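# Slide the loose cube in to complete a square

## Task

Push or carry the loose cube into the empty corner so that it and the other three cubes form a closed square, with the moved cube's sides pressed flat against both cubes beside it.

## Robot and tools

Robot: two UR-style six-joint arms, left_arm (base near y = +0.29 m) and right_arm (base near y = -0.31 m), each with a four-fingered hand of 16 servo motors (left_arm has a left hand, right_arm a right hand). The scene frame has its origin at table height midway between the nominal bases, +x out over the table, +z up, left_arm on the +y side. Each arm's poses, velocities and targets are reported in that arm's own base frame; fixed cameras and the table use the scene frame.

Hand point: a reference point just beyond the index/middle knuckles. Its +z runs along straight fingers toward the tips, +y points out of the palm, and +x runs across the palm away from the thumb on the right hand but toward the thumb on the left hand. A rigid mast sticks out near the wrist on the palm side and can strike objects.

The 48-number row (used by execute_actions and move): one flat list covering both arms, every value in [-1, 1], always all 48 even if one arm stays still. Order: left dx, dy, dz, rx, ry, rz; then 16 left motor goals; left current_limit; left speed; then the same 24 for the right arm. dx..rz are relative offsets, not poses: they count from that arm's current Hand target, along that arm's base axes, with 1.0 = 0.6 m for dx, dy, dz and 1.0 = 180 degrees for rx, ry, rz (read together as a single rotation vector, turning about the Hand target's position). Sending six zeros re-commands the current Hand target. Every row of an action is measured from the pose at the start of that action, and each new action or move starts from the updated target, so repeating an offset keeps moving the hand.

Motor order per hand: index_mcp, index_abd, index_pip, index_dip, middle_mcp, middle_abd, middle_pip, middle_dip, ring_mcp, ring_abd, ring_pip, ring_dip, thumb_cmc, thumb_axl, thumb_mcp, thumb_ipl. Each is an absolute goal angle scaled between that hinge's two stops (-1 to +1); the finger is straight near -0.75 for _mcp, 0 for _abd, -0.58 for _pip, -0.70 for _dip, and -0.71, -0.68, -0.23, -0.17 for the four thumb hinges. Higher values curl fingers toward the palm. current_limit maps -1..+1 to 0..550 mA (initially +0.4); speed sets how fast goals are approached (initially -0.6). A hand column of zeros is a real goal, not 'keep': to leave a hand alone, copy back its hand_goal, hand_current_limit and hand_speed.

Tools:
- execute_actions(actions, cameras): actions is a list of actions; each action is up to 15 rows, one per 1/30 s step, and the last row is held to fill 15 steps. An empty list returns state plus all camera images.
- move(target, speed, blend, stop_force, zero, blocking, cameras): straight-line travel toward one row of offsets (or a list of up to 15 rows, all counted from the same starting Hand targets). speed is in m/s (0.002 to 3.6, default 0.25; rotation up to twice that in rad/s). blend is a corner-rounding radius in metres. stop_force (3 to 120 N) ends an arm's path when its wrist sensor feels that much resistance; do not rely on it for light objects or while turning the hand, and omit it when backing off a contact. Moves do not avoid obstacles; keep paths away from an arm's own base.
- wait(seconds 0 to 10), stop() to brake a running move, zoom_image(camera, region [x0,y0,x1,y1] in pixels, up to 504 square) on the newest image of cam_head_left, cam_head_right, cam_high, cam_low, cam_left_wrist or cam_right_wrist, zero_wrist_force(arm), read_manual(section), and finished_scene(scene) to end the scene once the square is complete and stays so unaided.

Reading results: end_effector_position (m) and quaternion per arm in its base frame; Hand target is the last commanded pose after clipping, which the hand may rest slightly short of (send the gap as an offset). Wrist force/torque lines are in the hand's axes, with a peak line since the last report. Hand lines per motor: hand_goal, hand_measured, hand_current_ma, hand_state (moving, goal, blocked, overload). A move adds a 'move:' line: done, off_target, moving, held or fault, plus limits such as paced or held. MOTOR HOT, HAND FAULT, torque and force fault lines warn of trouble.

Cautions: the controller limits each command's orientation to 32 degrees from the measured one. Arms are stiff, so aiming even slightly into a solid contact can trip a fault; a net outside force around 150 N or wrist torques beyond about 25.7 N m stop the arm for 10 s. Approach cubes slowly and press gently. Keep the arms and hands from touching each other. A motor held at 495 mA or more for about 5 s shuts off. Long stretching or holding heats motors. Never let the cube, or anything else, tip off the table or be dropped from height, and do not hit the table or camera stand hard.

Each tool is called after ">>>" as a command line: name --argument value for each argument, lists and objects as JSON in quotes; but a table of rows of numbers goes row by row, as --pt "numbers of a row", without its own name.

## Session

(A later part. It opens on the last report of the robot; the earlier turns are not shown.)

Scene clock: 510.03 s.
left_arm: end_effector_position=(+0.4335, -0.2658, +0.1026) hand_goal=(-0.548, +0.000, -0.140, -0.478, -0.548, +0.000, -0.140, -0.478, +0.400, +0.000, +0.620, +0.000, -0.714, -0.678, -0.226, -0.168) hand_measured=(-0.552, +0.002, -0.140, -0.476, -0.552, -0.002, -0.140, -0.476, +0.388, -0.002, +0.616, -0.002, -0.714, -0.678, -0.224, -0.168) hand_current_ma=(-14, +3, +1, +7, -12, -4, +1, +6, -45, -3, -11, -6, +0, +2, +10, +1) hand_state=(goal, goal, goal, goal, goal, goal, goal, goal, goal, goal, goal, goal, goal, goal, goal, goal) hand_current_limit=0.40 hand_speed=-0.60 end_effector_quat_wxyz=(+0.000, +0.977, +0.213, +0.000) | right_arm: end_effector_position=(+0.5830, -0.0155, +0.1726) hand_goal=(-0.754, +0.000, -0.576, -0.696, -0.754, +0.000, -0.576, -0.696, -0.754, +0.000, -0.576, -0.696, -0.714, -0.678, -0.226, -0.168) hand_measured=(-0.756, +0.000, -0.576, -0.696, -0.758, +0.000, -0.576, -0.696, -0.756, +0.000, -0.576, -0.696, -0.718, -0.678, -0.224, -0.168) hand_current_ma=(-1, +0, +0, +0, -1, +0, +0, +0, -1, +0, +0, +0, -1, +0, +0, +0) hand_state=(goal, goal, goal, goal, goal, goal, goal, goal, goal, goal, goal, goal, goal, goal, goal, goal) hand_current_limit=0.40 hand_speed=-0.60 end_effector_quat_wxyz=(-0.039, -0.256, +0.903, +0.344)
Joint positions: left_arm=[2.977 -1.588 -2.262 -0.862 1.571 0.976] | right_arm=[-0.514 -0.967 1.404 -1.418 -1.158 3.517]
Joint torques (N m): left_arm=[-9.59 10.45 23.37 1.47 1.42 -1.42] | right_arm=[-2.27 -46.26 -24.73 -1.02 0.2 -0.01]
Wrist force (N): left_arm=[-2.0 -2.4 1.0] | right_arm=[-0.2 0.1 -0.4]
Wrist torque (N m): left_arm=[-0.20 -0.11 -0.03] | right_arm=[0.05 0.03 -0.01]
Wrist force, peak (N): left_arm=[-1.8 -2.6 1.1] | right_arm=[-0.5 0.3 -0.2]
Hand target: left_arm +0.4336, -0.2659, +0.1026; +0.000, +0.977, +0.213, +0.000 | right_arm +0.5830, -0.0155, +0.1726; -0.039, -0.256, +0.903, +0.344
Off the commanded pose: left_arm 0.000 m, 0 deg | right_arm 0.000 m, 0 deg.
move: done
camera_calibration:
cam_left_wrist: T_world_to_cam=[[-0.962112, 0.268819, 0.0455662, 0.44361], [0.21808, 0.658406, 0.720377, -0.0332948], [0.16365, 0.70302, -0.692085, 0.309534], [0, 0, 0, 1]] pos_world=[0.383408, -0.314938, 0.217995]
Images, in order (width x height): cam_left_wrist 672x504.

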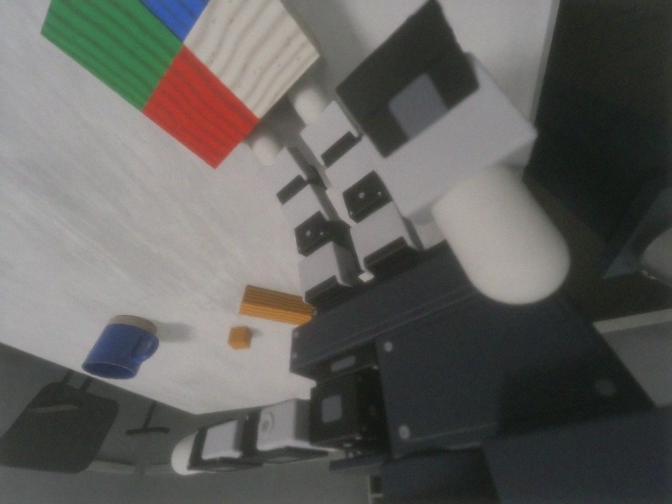

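>>> move --target '[0.0011,-0.0023,0,0,0,0,-0.548,0,-0.139,-0.478,-0.548,0,-0.139,-0.478,0.4,0,0.62,0.0,-0.714,-0.678,-0.226,-0.168,0.4,-0.6,0,0,0,0,0,0,-0.754,0,-0.576,-0.696,-0.754,0,-0.576,-0.696,-0.754,0,-0.576,-0.696,-0.714,-0.678,-0.226,-0.168,0.4,-0.6]' --speed 0.03 --cameras '["cam_left_wrist"]'

>>> zoom_image --camera "cam_left_wrist" --region '[140, 0, 340, 160]'

>>> zoom_image --camera "cam_left_wrist" --region '[150, 20, 230, 80]'

Scene clock: 517.23 s.
left_arm: end_effector_position=(+0.4342, -0.2673, +0.1026) hand_goal=(-0.548, +0.000, -0.140, -0.478, -0.548, +0.000, -0.140, -0.478, +0.400, +0.000, +0.620, +0.000, -0.714, -0.678, -0.226, -0.168) hand_measured=(-0.554, +0.002, -0.140, -0.476, -0.552, -0.002, -0.140, -0.476, +0.388, -0.002, +0.616, -0.002, -0.714, -0.678, -0.224, -0.168) hand_current_ma=(-16, +3, +1, +7, -16, -4, +1, +6, -45, -3, -11, -6, +0, +2, +10, +1) hand_state=(goal, goal, goal, goal, goal, goal, goal, goal, goal, goal, goal, goal, goal, goal, goal, goal) hand_current_limit=0.40 hand_speed=-0.60 end_effector_quat_wxyz=(+0.000, +0.977, +0.213, +0.000) | right_arm: end_effector_position=(+0.5830, -0.0155, +0.1726) hand_goal=(-0.754, +0.000, -0.576, -0.696, -0.754, +0.000, -0.576, -0.696, -0.754, +0.000, -0.576, -0.696, -0.714, -0.678, -0.226, -0.168) hand_measured=(-0.756, +0.000, -0.576, -0.696, -0.758, +0.000, -0.576, -0.696, -0.756, +0.000, -0.576, -0.696, -0.718, -0.678, -0.224, -0.168) hand_current_ma=(-1, +0, +0, +0, -1, +0, +0, +0, -1, +0, +0, +0, -1, +0, +0, +0) hand_state=(goal, goal, goal, goal, goal, goal, goal, goal, goal, goal, goal, goal, goal, goal, goal, goal) hand_current_limit=0.40 hand_speed=-0.60 end_effector_quat_wxyz=(-0.039, -0.256, +0.903, +0.344)
Joint positions: left_arm=[2.973 -1.591 -2.259 -0.862 1.571 0.973] | right_arm=[-0.514 -0.967 1.404 -1.418 -1.158 3.517]
Joint torques (N m): left_arm=[-9.73 11.03 24.04 0.99 1.08 -1.45] | right_arm=[-2.58 -46.26 -24.21 -1.08 0.15 0.06]
Wrist force (N): left_arm=[-1.8 -3.6 0.0] | right_arm=[-0.1 0.1 -0.3]
Wrist torque (N m): left_arm=[-0.19 -0.15 0.01] | right_arm=[0.04 0.02 -0.01]
Wrist force, peak (N): left_arm=[-2.0 -3.6 0.1] | right_arm=[-0.3 0.4 -0.2]
Hand target: left_arm +0.4342, -0.2673, +0.1026; +0.000, +0.977, +0.213, +0.000 | right_arm +0.5830, -0.0155, +0.1726; -0.039, -0.256, +0.903, +0.344
Off the commanded pose: left_arm 0.000 m, 0 deg | right_arm 0.000 m, 0 deg.
move: done
camera_calibration:
cam_left_wrist: T_world_to_cam=[[-0.962112, 0.268819, 0.0455662, 0.44459], [0.21808, 0.658406, 0.720377, -0.0324381], [0.16365, 0.70302, -0.692085, 0.310491], [0, 0, 0, 1]] pos_world=[0.384008, -0.316438, 0.217995]
Images, in order (width x height): cam_left_wrist 672x504.

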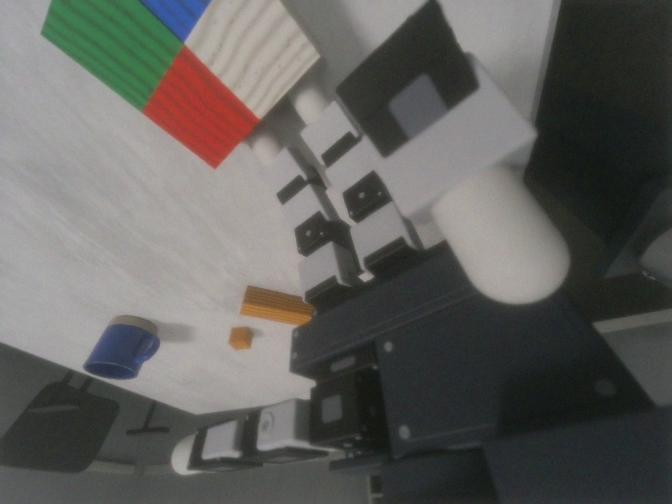

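Scaled by 2.520 from the camera's 672x504 image, which has a finer 960x720 frame.

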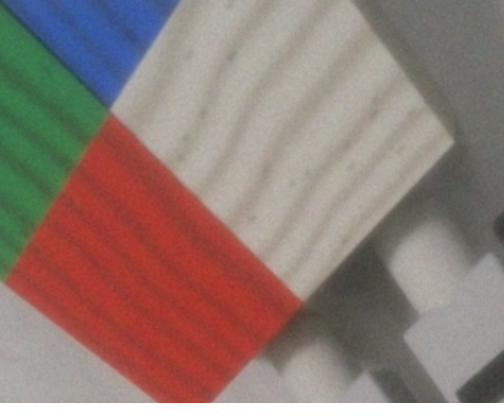

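Scaled by 6.300 from the camera's 672x504 image, which has a finer 960x720 frame.

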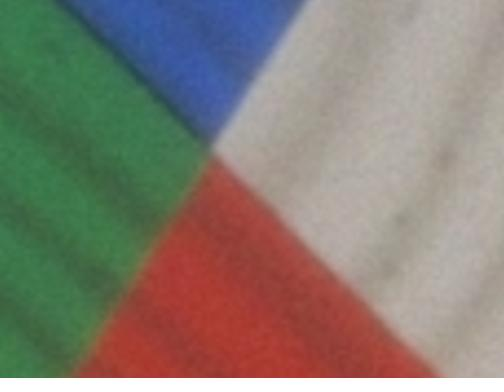

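>>> move --pt "-0.0138 0.0303 0 0 0 0 -0.548 0 -0.139 -0.478 -0.548 0 -0.139 -0.478 0.4 0 0.62 0.0 -0.714 -0.678 -0.226 -0.168 0.4 -0.6 0 0 0 0 0 0 -0.754 0 -0.576 -0.696 -0.754 0 -0.576 -0.696 -0.754 0 -0.576 -0.696 -0.714 -0.678 -0.226 -0.168 0.4 -0.6" --pt "-0.0138 0.0303 0.11 0 0 0 -0.548 0 -0.139 -0.478 -0.548 0 -0.139 -0.478 0.4 0 0.62 0.0 -0.714 -0.678 -0.226 -0.168 0.4 -0.6 0 0 0 0 0 0 -0.754 0 -0.576 -0.696 -0.754 0 -0.576 -0.696 -0.754 0 -0.576 -0.696 -0.714 -0.678 -0.226 -0.168 0.4 -0.6" --pt "-0.0667 -0.1287 0.11 0 0 0.5003 -0.548 0 -0.139 -0.478 -0.548 0 -0.139 -0.478 0.4 0 0.62 0.0 -0.714 -0.678 -0.226 -0.168 0.4 -0.6 0 0 0 0 0 0 -0.754 0 -0.576 -0.696 -0.754 0 -0.576 -0.696 -0.754 0 -0.576 -0.696 -0.714 -0.678 -0.226 -0.168 0.4 -0.6" --pt "-0.0667 -0.1287 0.0 0 0 0.5003 -0.548 0 -0.139 -0.478 -0.548 0 -0.139 -0.478 0.4 0 0.62 0.0 -0.714 -0.678 -0.226 -0.168 0.4 -0.6 0 0 0 0 0 0 -0.754 0 -0.576 -0.696 -0.754 0 -0.576 -0.696 -0.754 0 -0.576 -0.696 -0.714 -0.678 -0.226 -0.168 0.4 -0.6" --speed '[0.08,0.2,0.3,0.12]' --blend '[0.001,0.01,0.001,0]' --cameras '["cam_high","cam_left_wrist"]'

>>> zoom_image --camera "cam_left_wrist" --region '[180, 0, 380, 160]'

>>> zoom_image --camera "cam_high" --region '[300, 140, 370, 210]'

Scene clock: 546.80 s.
left_arm: end_effector_position=(+0.3942, -0.3445, +0.1026) hand_goal=(-0.548, +0.000, -0.140, -0.478, -0.548, +0.000, -0.140, -0.478, +0.400, +0.000, +0.620, +0.000, -0.714, -0.678, -0.226, -0.168) hand_measured=(-0.554, +0.002, -0.140, -0.476, -0.554, -0.002, -0.140, -0.476, +0.388, -0.002, +0.616, -0.002, -0.714, -0.678, -0.224, -0.168) hand_current_ma=(-16, +3, +1, +7, -16, -4, +1, +6, -45, -3, -11, -6, +0, +2, +11, +1) hand_state=(goal, goal, goal, goal, goal, goal, goal, goal, goal, goal, goal, goal, goal, goal, goal, goal) hand_current_limit=0.40 hand_speed=-0.60 end_effector_quat_wxyz=(+0.000, +0.540, +0.842, +0.000) | right_arm: end_effector_position=(+0.5830, -0.0155, +0.1726) hand_goal=(-0.754, +0.000, -0.576, -0.696, -0.754, +0.000, -0.576, -0.696, -0.754, +0.000, -0.576, -0.696, -0.714, -0.678, -0.226, -0.168) hand_measured=(-0.756, +0.000, -0.576, -0.696, -0.758, +0.000, -0.576, -0.696, -0.756, +0.000, -0.576, -0.696, -0.718, -0.678, -0.224, -0.168) hand_current_ma=(-1, +0, +0, +0, -1, +0, +0, +0, -1, +0, +0, +0, -1, +0, +0, +0) hand_state=(goal, goal, goal, goal, goal, goal, goal, goal, goal, goal, goal, goal, goal, goal, goal, goal) hand_current_limit=0.40 hand_speed=-0.60 end_effector_quat_wxyz=(-0.039, -0.256, +0.903, +0.344)
Joint positions: left_arm=[2.515 -1.792 -2.024 -0.896 1.571 -1.057] | right_arm=[-0.514 -0.967 1.404 -1.418 -1.158 3.517]
Joint torques (N m): left_arm=[-9.36 21.22 11.12 4.17 2.29 -1.46] | right_arm=[-3.03 -46.45 -24.61 -1.01 0.02 -0.01]
Wrist force (N): left_arm=[-1.7 -1.2 1.3] | right_arm=[-0.2 -0.1 -0.2]
Wrist torque (N m): left_arm=[-0.14 -0.17 -0.02] | right_arm=[0.01 0.03 -0.02]
Wrist force, peak (N): left_arm=[-2.0 -4.2 0.0] | right_arm=[-0.4 0.1 -0.3]
Hand target: left_arm +0.3942, -0.3445, +0.1026; +0.000, +0.540, +0.842, +0.000 | right_arm +0.5830, -0.0155, +0.1726; -0.039, -0.256, +0.903, +0.344
Off the commanded pose: left_arm 0.000 m, 0 deg | right_arm 0.000 m, 0 deg.
move: done
camera_calibration:
cam_left_wrist: T_world_to_cam=[[-0.267893, -0.962368, 0.0456283, -0.270922], [-0.658588, 0.217486, 0.72039, 0.220755], [-0.703204, 0.162937, -0.692066, 0.52692], [0, 0, 0, 1]] pos_world=[0.44334, -0.394593, 0.217995]
Images, in order (width x height): cam_high 672x504, cam_left_wrist 672x504.

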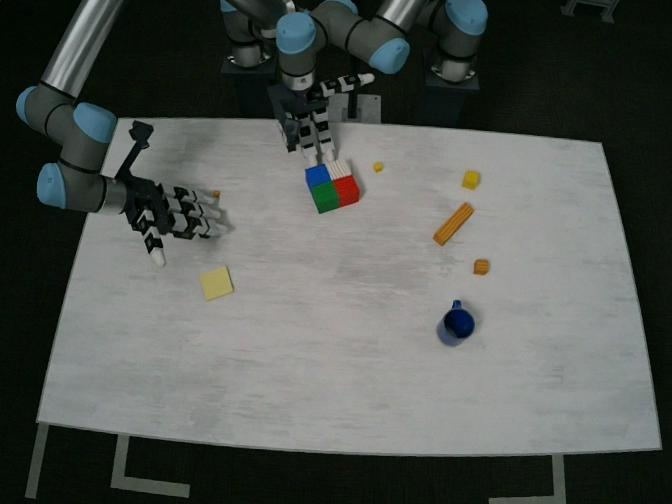

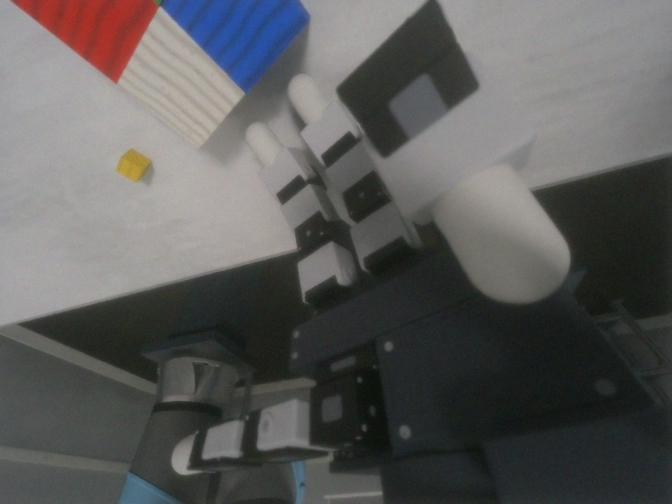

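Scaled by 2.520 from the camera's 672x504 image, which has a finer 960x720 frame.

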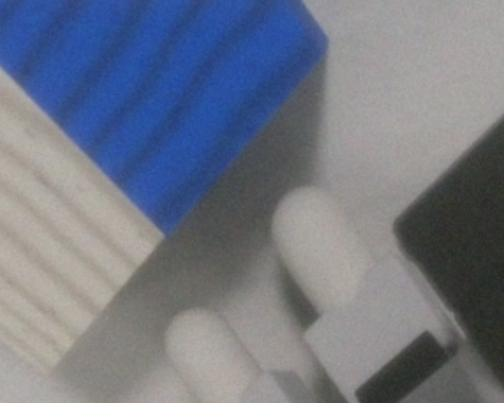

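Scaled by 7.200 from the camera's 672x504 image, which has a finer 960x720 frame.

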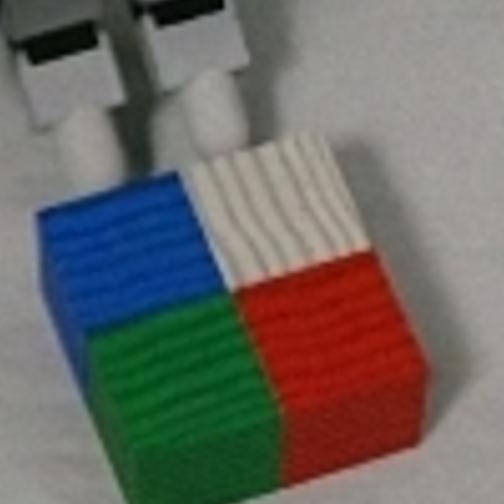

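>>> move --target '[0.0197,0.009,0,0,0,0,-0.548,0,-0.139,-0.478,-0.548,0,-0.139,-0.478,0.4,0,0.62,0.0,-0.714,-0.678,-0.226,-0.168,0.4,-0.6,0,0,0,0,0,0,-0.754,0,-0.576,-0.696,-0.754,0,-0.576,-0.696,-0.754,0,-0.576,-0.696,-0.714,-0.678,-0.226,-0.168,0.4,-0.6]' --speed 0.04 --cameras '["cam_left_wrist"]'

>>> zoom_image --camera "cam_left_wrist" --region '[180, 0, 380, 160]'

Scene clock: 553.47 s.
left_arm: end_effector_position=(+0.4059, -0.3392, +0.1026) hand_goal=(-0.548, +0.000, -0.140, -0.478, -0.548, +0.000, -0.140, -0.478, +0.400, +0.000, +0.620, +0.000, -0.714, -0.678, -0.226, -0.168) hand_measured=(-0.554, +0.002, -0.140, -0.476, -0.554, -0.002, -0.140, -0.476, +0.388, -0.002, +0.616, -0.002, -0.714, -0.678, -0.224, -0.168) hand_current_ma=(-16, +3, +1, +7, -16, -4, +1, +6, -45, -3, -11, -6, +0, +2, +11, +1) hand_state=(goal, goal, goal, goal, goal, goal, goal, goal, goal, goal, goal, goal, goal, goal, goal, goal) hand_current_limit=0.40 hand_speed=-0.60 end_effector_quat_wxyz=(+0.000, +0.540, +0.842, +0.000) | right_arm: end_effector_position=(+0.5830, -0.0155, +0.1726) hand_goal=(-0.754, +0.000, -0.576, -0.696, -0.754, +0.000, -0.576, -0.696, -0.754, +0.000, -0.576, -0.696, -0.714, -0.678, -0.226, -0.168) hand_measured=(-0.756, +0.000, -0.576, -0.696, -0.758, +0.000, -0.576, -0.696, -0.756, +0.000, -0.576, -0.696, -0.718, -0.678, -0.224, -0.168) hand_current_ma=(-1, +0, +0, +0, -1, +0, +0, +0, -1, +0, +0, +0, -1, +0, +0, +0) hand_state=(goal, goal, goal, goal, goal, goal, goal, goal, goal, goal, goal, goal, goal, goal, goal, goal) hand_current_limit=0.40 hand_speed=-0.60 end_effector_quat_wxyz=(-0.039, -0.256, +0.903, +0.344)
Joint positions: left_arm=[2.538 -1.799 -2.015 -0.898 1.571 -1.035] | right_arm=[-0.514 -0.967 1.404 -1.418 -1.158 3.517]
Joint torques (N m): left_arm=[9.27 21.1 24.32 0.6 1.81 2.24] | right_arm=[-3.5 -46.8 -24.74 -1.03 0.04 -0.04]
Wrist force (N): left_arm=[-1.8 -1.1 1.2] | right_arm=[-0.2 0.2 -0.1]
Wrist torque (N m): left_arm=[-0.12 -0.17 -0.22] | right_arm=[0.03 0.03 -0.01]
Wrist force, peak (N): left_arm=[-1.8 -1.6 1.3] | right_arm=[-0.4 -0.1 -0.2]
Hand target: left_arm +0.4060, -0.3391, +0.1026; +0.000, +0.540, +0.842, +0.000 | right_arm +0.5830, -0.0155, +0.1726; -0.039, -0.256, +0.903, +0.344
Off the commanded pose: left_arm 0.000 m, 0 deg | right_arm 0.000 m, 0 deg.
move: done
camera_calibration:
cam_left_wrist: T_world_to_cam=[[-0.267912, -0.962363, 0.0456095, -0.262646], [-0.658635, 0.217496, 0.720344, 0.227409], [-0.703153, 0.162948, -0.692116, 0.534346], [0, 0, 0, 1]] pos_world=[0.455141, -0.389293, 0.217995]
Images, in order (width x height): cam_left_wrist 672x504.

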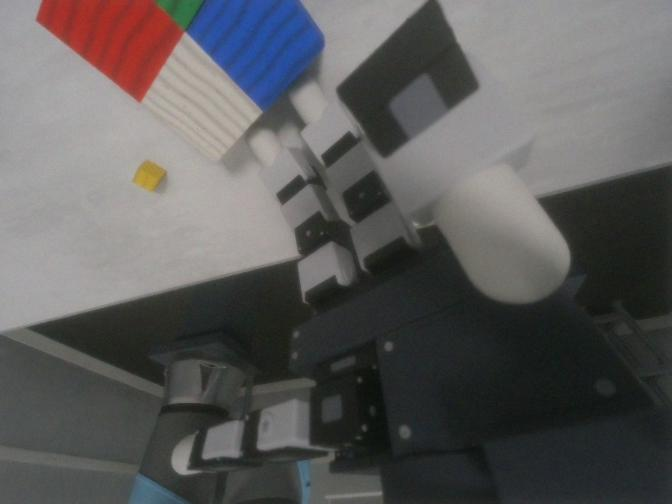

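Scaled by 2.520 from the camera's 672x504 image, which has a finer 960x720 frame.

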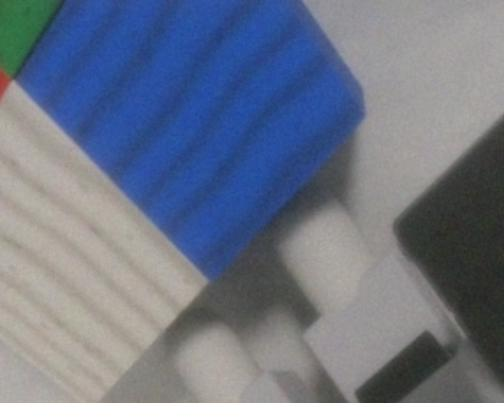

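>>> move --target '[0.0038,0.0017,0,0,0,0,-0.548,0,-0.139,-0.478,-0.548,0,-0.139,-0.478,0.4,0,0.62,0.0,-0.714,-0.678,-0.226,-0.168,0.4,-0.6,0,0,0,0,0,0,-0.754,0,-0.576,-0.696,-0.754,0,-0.576,-0.696,-0.754,0,-0.576,-0.696,-0.714,-0.678,-0.226,-0.168,0.4,-0.6]' --speed 0.03 --cameras '["cam_left_wrist"]'

>>> zoom_image --camera "cam_left_wrist" --region '[130, 0, 330, 160]'

Scene clock: 559.60 s.
left_arm: end_effector_position=(+0.4082, -0.3381, +0.1026) hand_goal=(-0.548, +0.000, -0.140, -0.478, -0.548, +0.000, -0.140, -0.478, +0.400, +0.000, +0.620, +0.000, -0.714, -0.678, -0.226, -0.168) hand_measured=(-0.554, +0.002, -0.140, -0.476, -0.554, -0.002, -0.140, -0.476, +0.388, -0.002, +0.616, -0.002, -0.714, -0.678, -0.224, -0.168) hand_current_ma=(-16, +3, +1, +7, -17, -4, +0, +6, -45, -3, -11, -6, +0, +2, +11, +1) hand_state=(goal, goal, goal, goal, goal, goal, goal, goal, goal, goal, goal, goal, goal, goal, goal, goal) hand_current_limit=0.40 hand_speed=-0.60 end_effector_quat_wxyz=(+0.000, +0.540, +0.842, +0.000) | right_arm: end_effector_position=(+0.5830, -0.0155, +0.1726) hand_goal=(-0.754, +0.000, -0.576, -0.696, -0.754, +0.000, -0.576, -0.696, -0.754, +0.000, -0.576, -0.696, -0.714, -0.678, -0.226, -0.168) hand_measured=(-0.756, +0.000, -0.576, -0.696, -0.758, +0.000, -0.576, -0.696, -0.756, +0.000, -0.576, -0.696, -0.718, -0.678, -0.224, -0.168) hand_current_ma=(-1, +0, +0, +0, -1, +0, +0, +0, -1, +0, +0, +0, -1, +0, +0, +0) hand_state=(goal, goal, goal, goal, goal, goal, goal, goal, goal, goal, goal, goal, goal, goal, goal, goal) hand_current_limit=0.40 hand_speed=-0.60 end_effector_quat_wxyz=(-0.039, -0.256, +0.903, +0.344)
Joint positions: left_arm=[2.542 -1.801 -2.013 -0.899 1.571 -1.031] | right_arm=[-0.514 -0.967 1.404 -1.418 -1.158 3.517]
Joint torques (N m): left_arm=[9.32 20.53 24.21 0.72 -1.2 1.94] | right_arm=[-3.2 -46.43 -25.14 -0.91 0.08 0.05]
Wrist force (N): left_arm=[-1.9 -2.8 0.2] | right_arm=[-0.2 0.1 0.0]
Wrist torque (N m): left_arm=[-0.07 -0.19 -0.19] | right_arm=[0.01 0.02 -0.01]
Wrist force, peak (N): left_arm=[-1.9 -2.8 0.2] | right_arm=[-0.2 0.2 -0.3]
Hand target: left_arm +0.4083, -0.3381, +0.1026; +0.000, +0.540, +0.842, +0.000 | right_arm +0.5830, -0.0155, +0.1726; -0.039, -0.256, +0.903, +0.344
Off the commanded pose: left_arm 0.000 m, 0 deg | right_arm 0.000 m, 0 deg.
move: done
camera_calibration:
cam_left_wrist: T_world_to_cam=[[-0.267893, -0.962368, 0.0456283, -0.261082], [-0.658588, 0.217486, 0.72039, 0.228671], [-0.703204, 0.162937, -0.692066, 0.535808], [0, 0, 0, 1]] pos_world=[0.45744, -0.388293, 0.217995]
Images, in order (width x height): cam_left_wrist 672x504.

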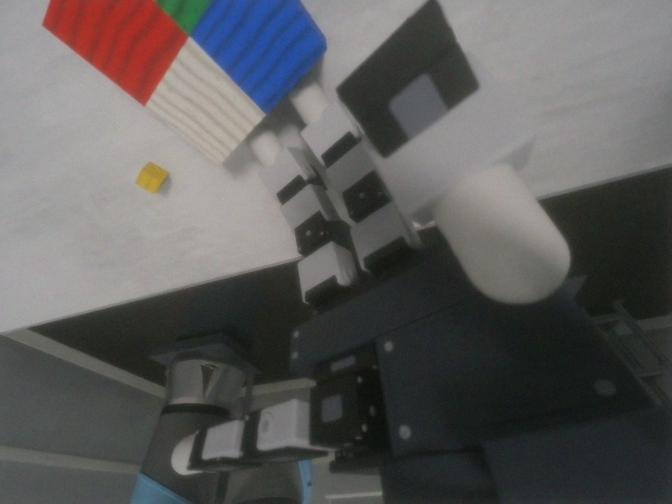

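Scaled by 2.520 from the camera's 672x504 image, which has a finer 960x720 frame.

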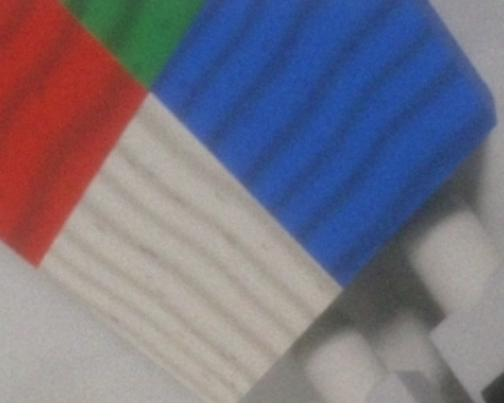

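>>> move --target '[0.0015,0.0007,0,0,0,0,-0.548,0,-0.139,-0.478,-0.548,0,-0.139,-0.478,0.4,0,0.62,0.0,-0.714,-0.678,-0.226,-0.168,0.4,-0.6,0,0,0,0,0,0,-0.754,0,-0.576,-0.696,-0.754,0,-0.576,-0.696,-0.754,0,-0.576,-0.696,-0.714,-0.678,-0.226,-0.168,0.4,-0.6]' --speed 0.03 --cameras '["cam_left_wrist"]'

>>> zoom_image --camera "cam_left_wrist" --region '[130, 0, 330, 160]'

>>> move --pt "-0.0273 -0.0125 0 0 0 0 -0.548 0 -0.139 -0.478 -0.548 0 -0.139 -0.478 0.4 0 0.62 0.0 -0.714 -0.678 -0.226 -0.168 0.4 -0.6 0 0 0 0 0 0 -0.754 0 -0.576 -0.696 -0.754 0 -0.576 -0.696 -0.754 0 -0.576 -0.696 -0.714 -0.678 -0.226 -0.168 0.4 -0.6" --pt "-0.0273 -0.0125 0.08 0 0 0 -0.548 0 -0.139 -0.478 -0.548 0 -0.139 -0.478 0.4 0 0.62 0.0 -0.714 -0.678 -0.226 -0.168 0.4 -0.6 0 0 0 0 0 0 -0.754 0 -0.576 -0.696 -0.754 0 -0.576 -0.696 -0.754 0 -0.576 -0.696 -0.714 -0.678 -0.226 -0.168 0.4 -0.6" --speed '[0.06,0.15]' --blend '[0.001,0]' --cameras '["cam_high","cam_left_wrist","cam_head_right","cam_head_left"]'

>>> zoom_image --camera "cam_left_wrist" --region '[130, 0, 330, 160]'

>>> zoom_image --camera "cam_high" --region '[300, 145, 370, 215]'

Scene clock: 572.90 s.
left_arm: end_effector_position=(+0.4092, -0.3377, +0.1026) hand_goal=(-0.548, +0.000, -0.140, -0.478, -0.548, +0.000, -0.140, -0.478, +0.400, +0.000, +0.620, +0.000, -0.714, -0.678, -0.226, -0.168) hand_measured=(-0.554, +0.002, -0.140, -0.476, -0.554, -0.002, -0.140, -0.476, +0.388, -0.002, +0.616, -0.002, -0.714, -0.678, -0.224, -0.168) hand_current_ma=(-19, +3, +1, +7, -19, -4, +0, +6, -45, -3, -11, -6, +0, +2, +11, +1) hand_state=(goal, goal, goal, goal, goal, goal, goal, goal, goal, goal, goal, goal, goal, goal, goal, goal) hand_current_limit=0.40 hand_speed=-0.60 end_effector_quat_wxyz=(+0.000, +0.540, +0.842, +0.000) | right_arm: end_effector_position=(+0.5830, -0.0155, +0.1726) hand_goal=(-0.754, +0.000, -0.576, -0.696, -0.754, +0.000, -0.576, -0.696, -0.754, +0.000, -0.576, -0.696, -0.714, -0.678, -0.226, -0.168) hand_measured=(-0.756, +0.000, -0.576, -0.696, -0.758, +0.000, -0.576, -0.696, -0.756, +0.000, -0.576, -0.696, -0.718, -0.678, -0.224, -0.168) hand_current_ma=(-1, +0, +0, +0, -1, +0, +0, +0, -1, +0, +0, +0, -1, +0, +0, +0) hand_state=(goal, goal, goal, goal, goal, goal, goal, goal, goal, goal, goal, goal, goal, goal, goal, goal) hand_current_limit=0.40 hand_speed=-0.60 end_effector_quat_wxyz=(-0.039, -0.256, +0.903, +0.344)
Joint positions: left_arm=[2.544 -1.801 -2.012 -0.899 1.571 -1.029] | right_arm=[-0.514 -0.967 1.404 -1.418 -1.158 3.517]
Joint torques (N m): left_arm=[9.94 20.47 24.09 0.76 -1.34 2.11] | right_arm=[-3.61 -46.19 -25.13 -1.02 -0.01 0]
Wrist force (N): left_arm=[-1.9 -3.3 -0.1] | right_arm=[-0.1 0.0 -0.1]
Wrist torque (N m): left_arm=[-0.05 -0.14 -0.22] | right_arm=[0.03 0.02 -0.01]
Wrist force, peak (N): left_arm=[-1.9 -3.3 0.4] | right_arm=[-0.3 0.0 -0.3]
Hand target: left_arm +0.4092, -0.3377, +0.1026; +0.000, +0.540, +0.842, +0.000 | right_arm +0.5830, -0.0155, +0.1726; -0.039, -0.256, +0.903, +0.344
Off the commanded pose: left_arm 0.000 m, 0 deg | right_arm 0.000 m, 0 deg.
move: done
camera_calibration:
cam_left_wrist: T_world_to_cam=[[-0.267893, -0.962368, 0.0456283, -0.26036], [-0.658588, 0.217486, 0.72039, 0.229155], [-0.703204, 0.162937, -0.692066, 0.53636], [0, 0, 0, 1]] pos_world=[0.45834, -0.387793, 0.217995]
Images, in order (width x height): cam_left_wrist 672x504.

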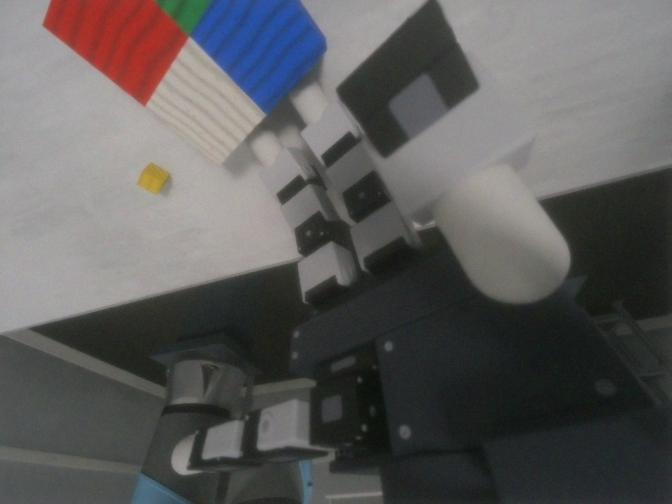

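Scaled by 2.520 from the camera's 672x504 image, which has a finer 960x720 frame.

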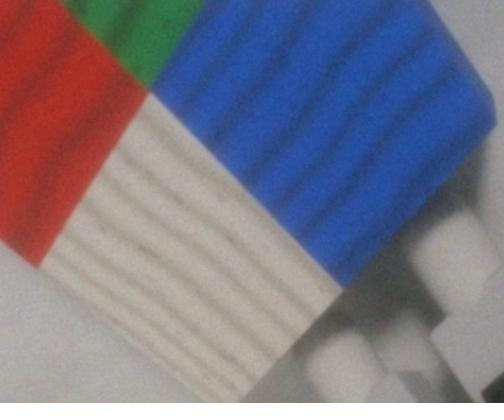

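Scene clock: 574.10 s.
left_arm: end_effector_position=(+0.3928, -0.3452, +0.1505) hand_goal=(-0.548, +0.000, -0.140, -0.478, -0.548, +0.000, -0.140, -0.478, +0.400, +0.000, +0.620, +0.000, -0.714, -0.678, -0.226, -0.168) hand_measured=(-0.554, +0.002, -0.140, -0.476, -0.554, -0.002, -0.140, -0.476, +0.388, -0.002, +0.616, -0.002, -0.714, -0.678, -0.224, -0.168) hand_current_ma=(-19, +3, +1, +7, -19, -4, +0, +6, -45, -3, -11, -6, +0, +2, +11, +1) hand_state=(goal, goal, goal, goal, goal, goal, goal, goal, goal, goal, goal, goal, goal, goal, goal, goal) hand_current_limit=0.40 hand_speed=-0.60 end_effector_quat_wxyz=(+0.000, +0.540, +0.842, +0.000) | right_arm: end_effector_position=(+0.5830, -0.0155, +0.1726) hand_goal=(-0.754, +0.000, -0.576, -0.696, -0.754, +0.000, -0.576, -0.696, -0.754, +0.000, -0.576, -0.696, -0.714, -0.678, -0.226, -0.168) hand_measured=(-0.756, +0.000, -0.576, -0.696, -0.758, +0.000, -0.576, -0.696, -0.756, +0.000, -0.576, -0.696, -0.718, -0.678, -0.224, -0.168) hand_current_ma=(-1, +0, +0, +0, -1, +0, +0, +0, -1, +0, +0, +0, -1, +0, +0, +0) hand_state=(goal, goal, goal, goal, goal, goal, goal, goal, goal, goal, goal, goal, goal, goal, goal, goal) hand_current_limit=0.40 hand_speed=-0.60 end_effector_quat_wxyz=(-0.039, -0.256, +0.903, +0.344)
Joint positions: left_arm=[2.513 -1.721 -1.964 -1.028 1.571 -1.06] | right_arm=[-0.514 -0.967 1.404 -1.418 -1.158 3.517]
Joint torques (N m): left_arm=[-6.7 34.83 25.06 0.43 -1.54 -1.48] | right_arm=[-3.63 -45.98 -24.95 -0.85 -0.04 0.08]
Wrist force (N): left_arm=[-1.5 -1.5 0.7] | right_arm=[0.1 0.1 -0.2]
Wrist torque (N m): left_arm=[-0.15 -0.21 0.01] | right_arm=[0.02 -0.01 0.01]
Wrist force, peak (N): left_arm=[-1.7 -3.3 0.1] | right_arm=[-0.2 0.2 -0.3]
Hand target: left_arm +0.3928, -0.3452, +0.1506; +0.000, +0.540, +0.842, +0.000 | right_arm +0.5830, -0.0155, +0.1726; -0.039, -0.256, +0.903, +0.344
Off the commanded pose: left_arm 0.000 m, 0 deg | right_arm 0.000 m, 0 deg.
move: done
camera_calibration:
cam_left_wrist: T_world_to_cam=[[-0.267981, -0.962347, 0.0455452, -0.274087], [-0.658618, 0.217496, 0.720359, 0.185505], [-0.703141, 0.163046, -0.692104, 0.559224], [0, 0, 0, 1]] pos_world=[0.44194, -0.395292, 0.265895]
Images, in order (width x height): cam_head_left 672x504, cam_head_right 672x504, cam_high 672x504, cam_left_wrist 672x504.

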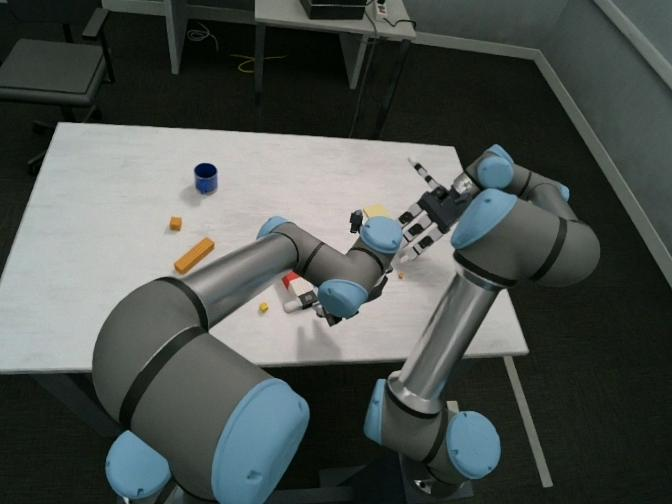

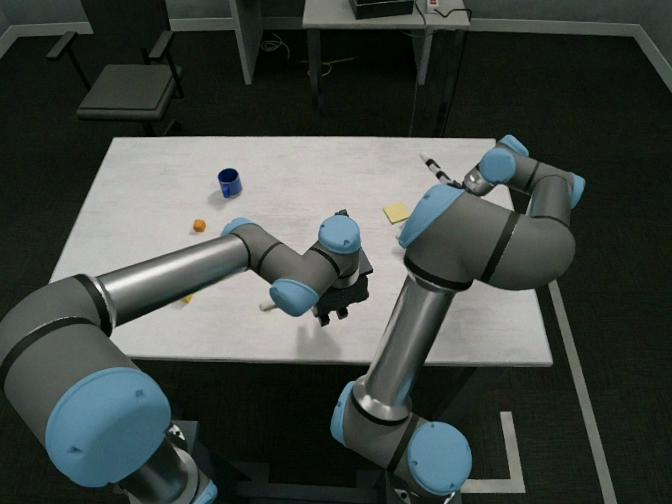

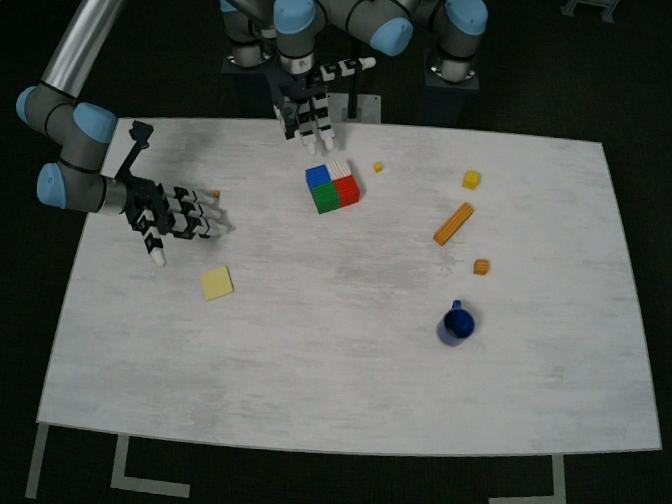

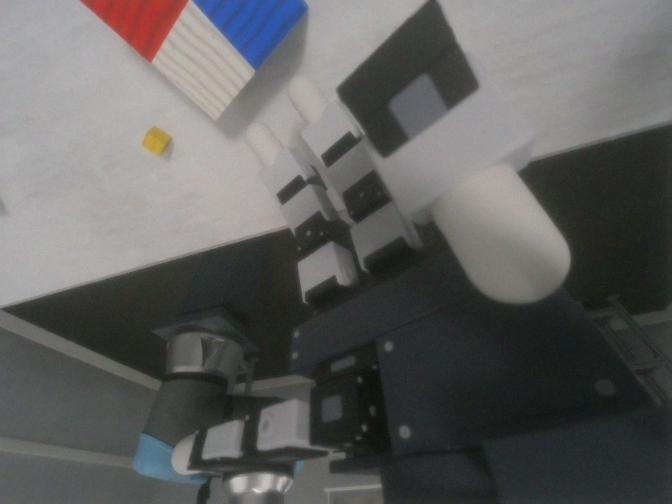

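Scaled by 2.520 from the camera's 672x504 image, which has a finer 960x720 frame.

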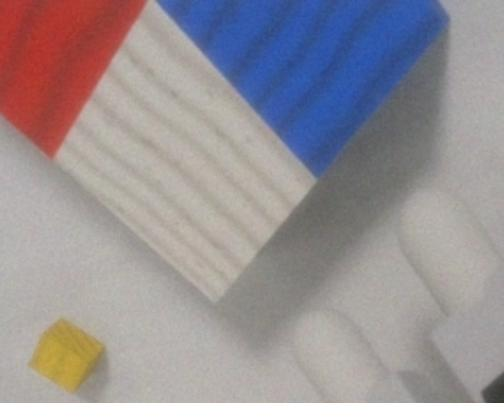

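Scaled by 7.200 from the camera's 672x504 image, which has a finer 960x720 frame.

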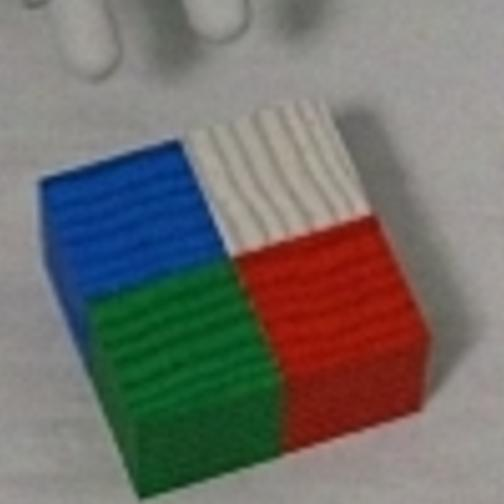

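>>> finished_scene --scene 2

The scene is finished: the task was done.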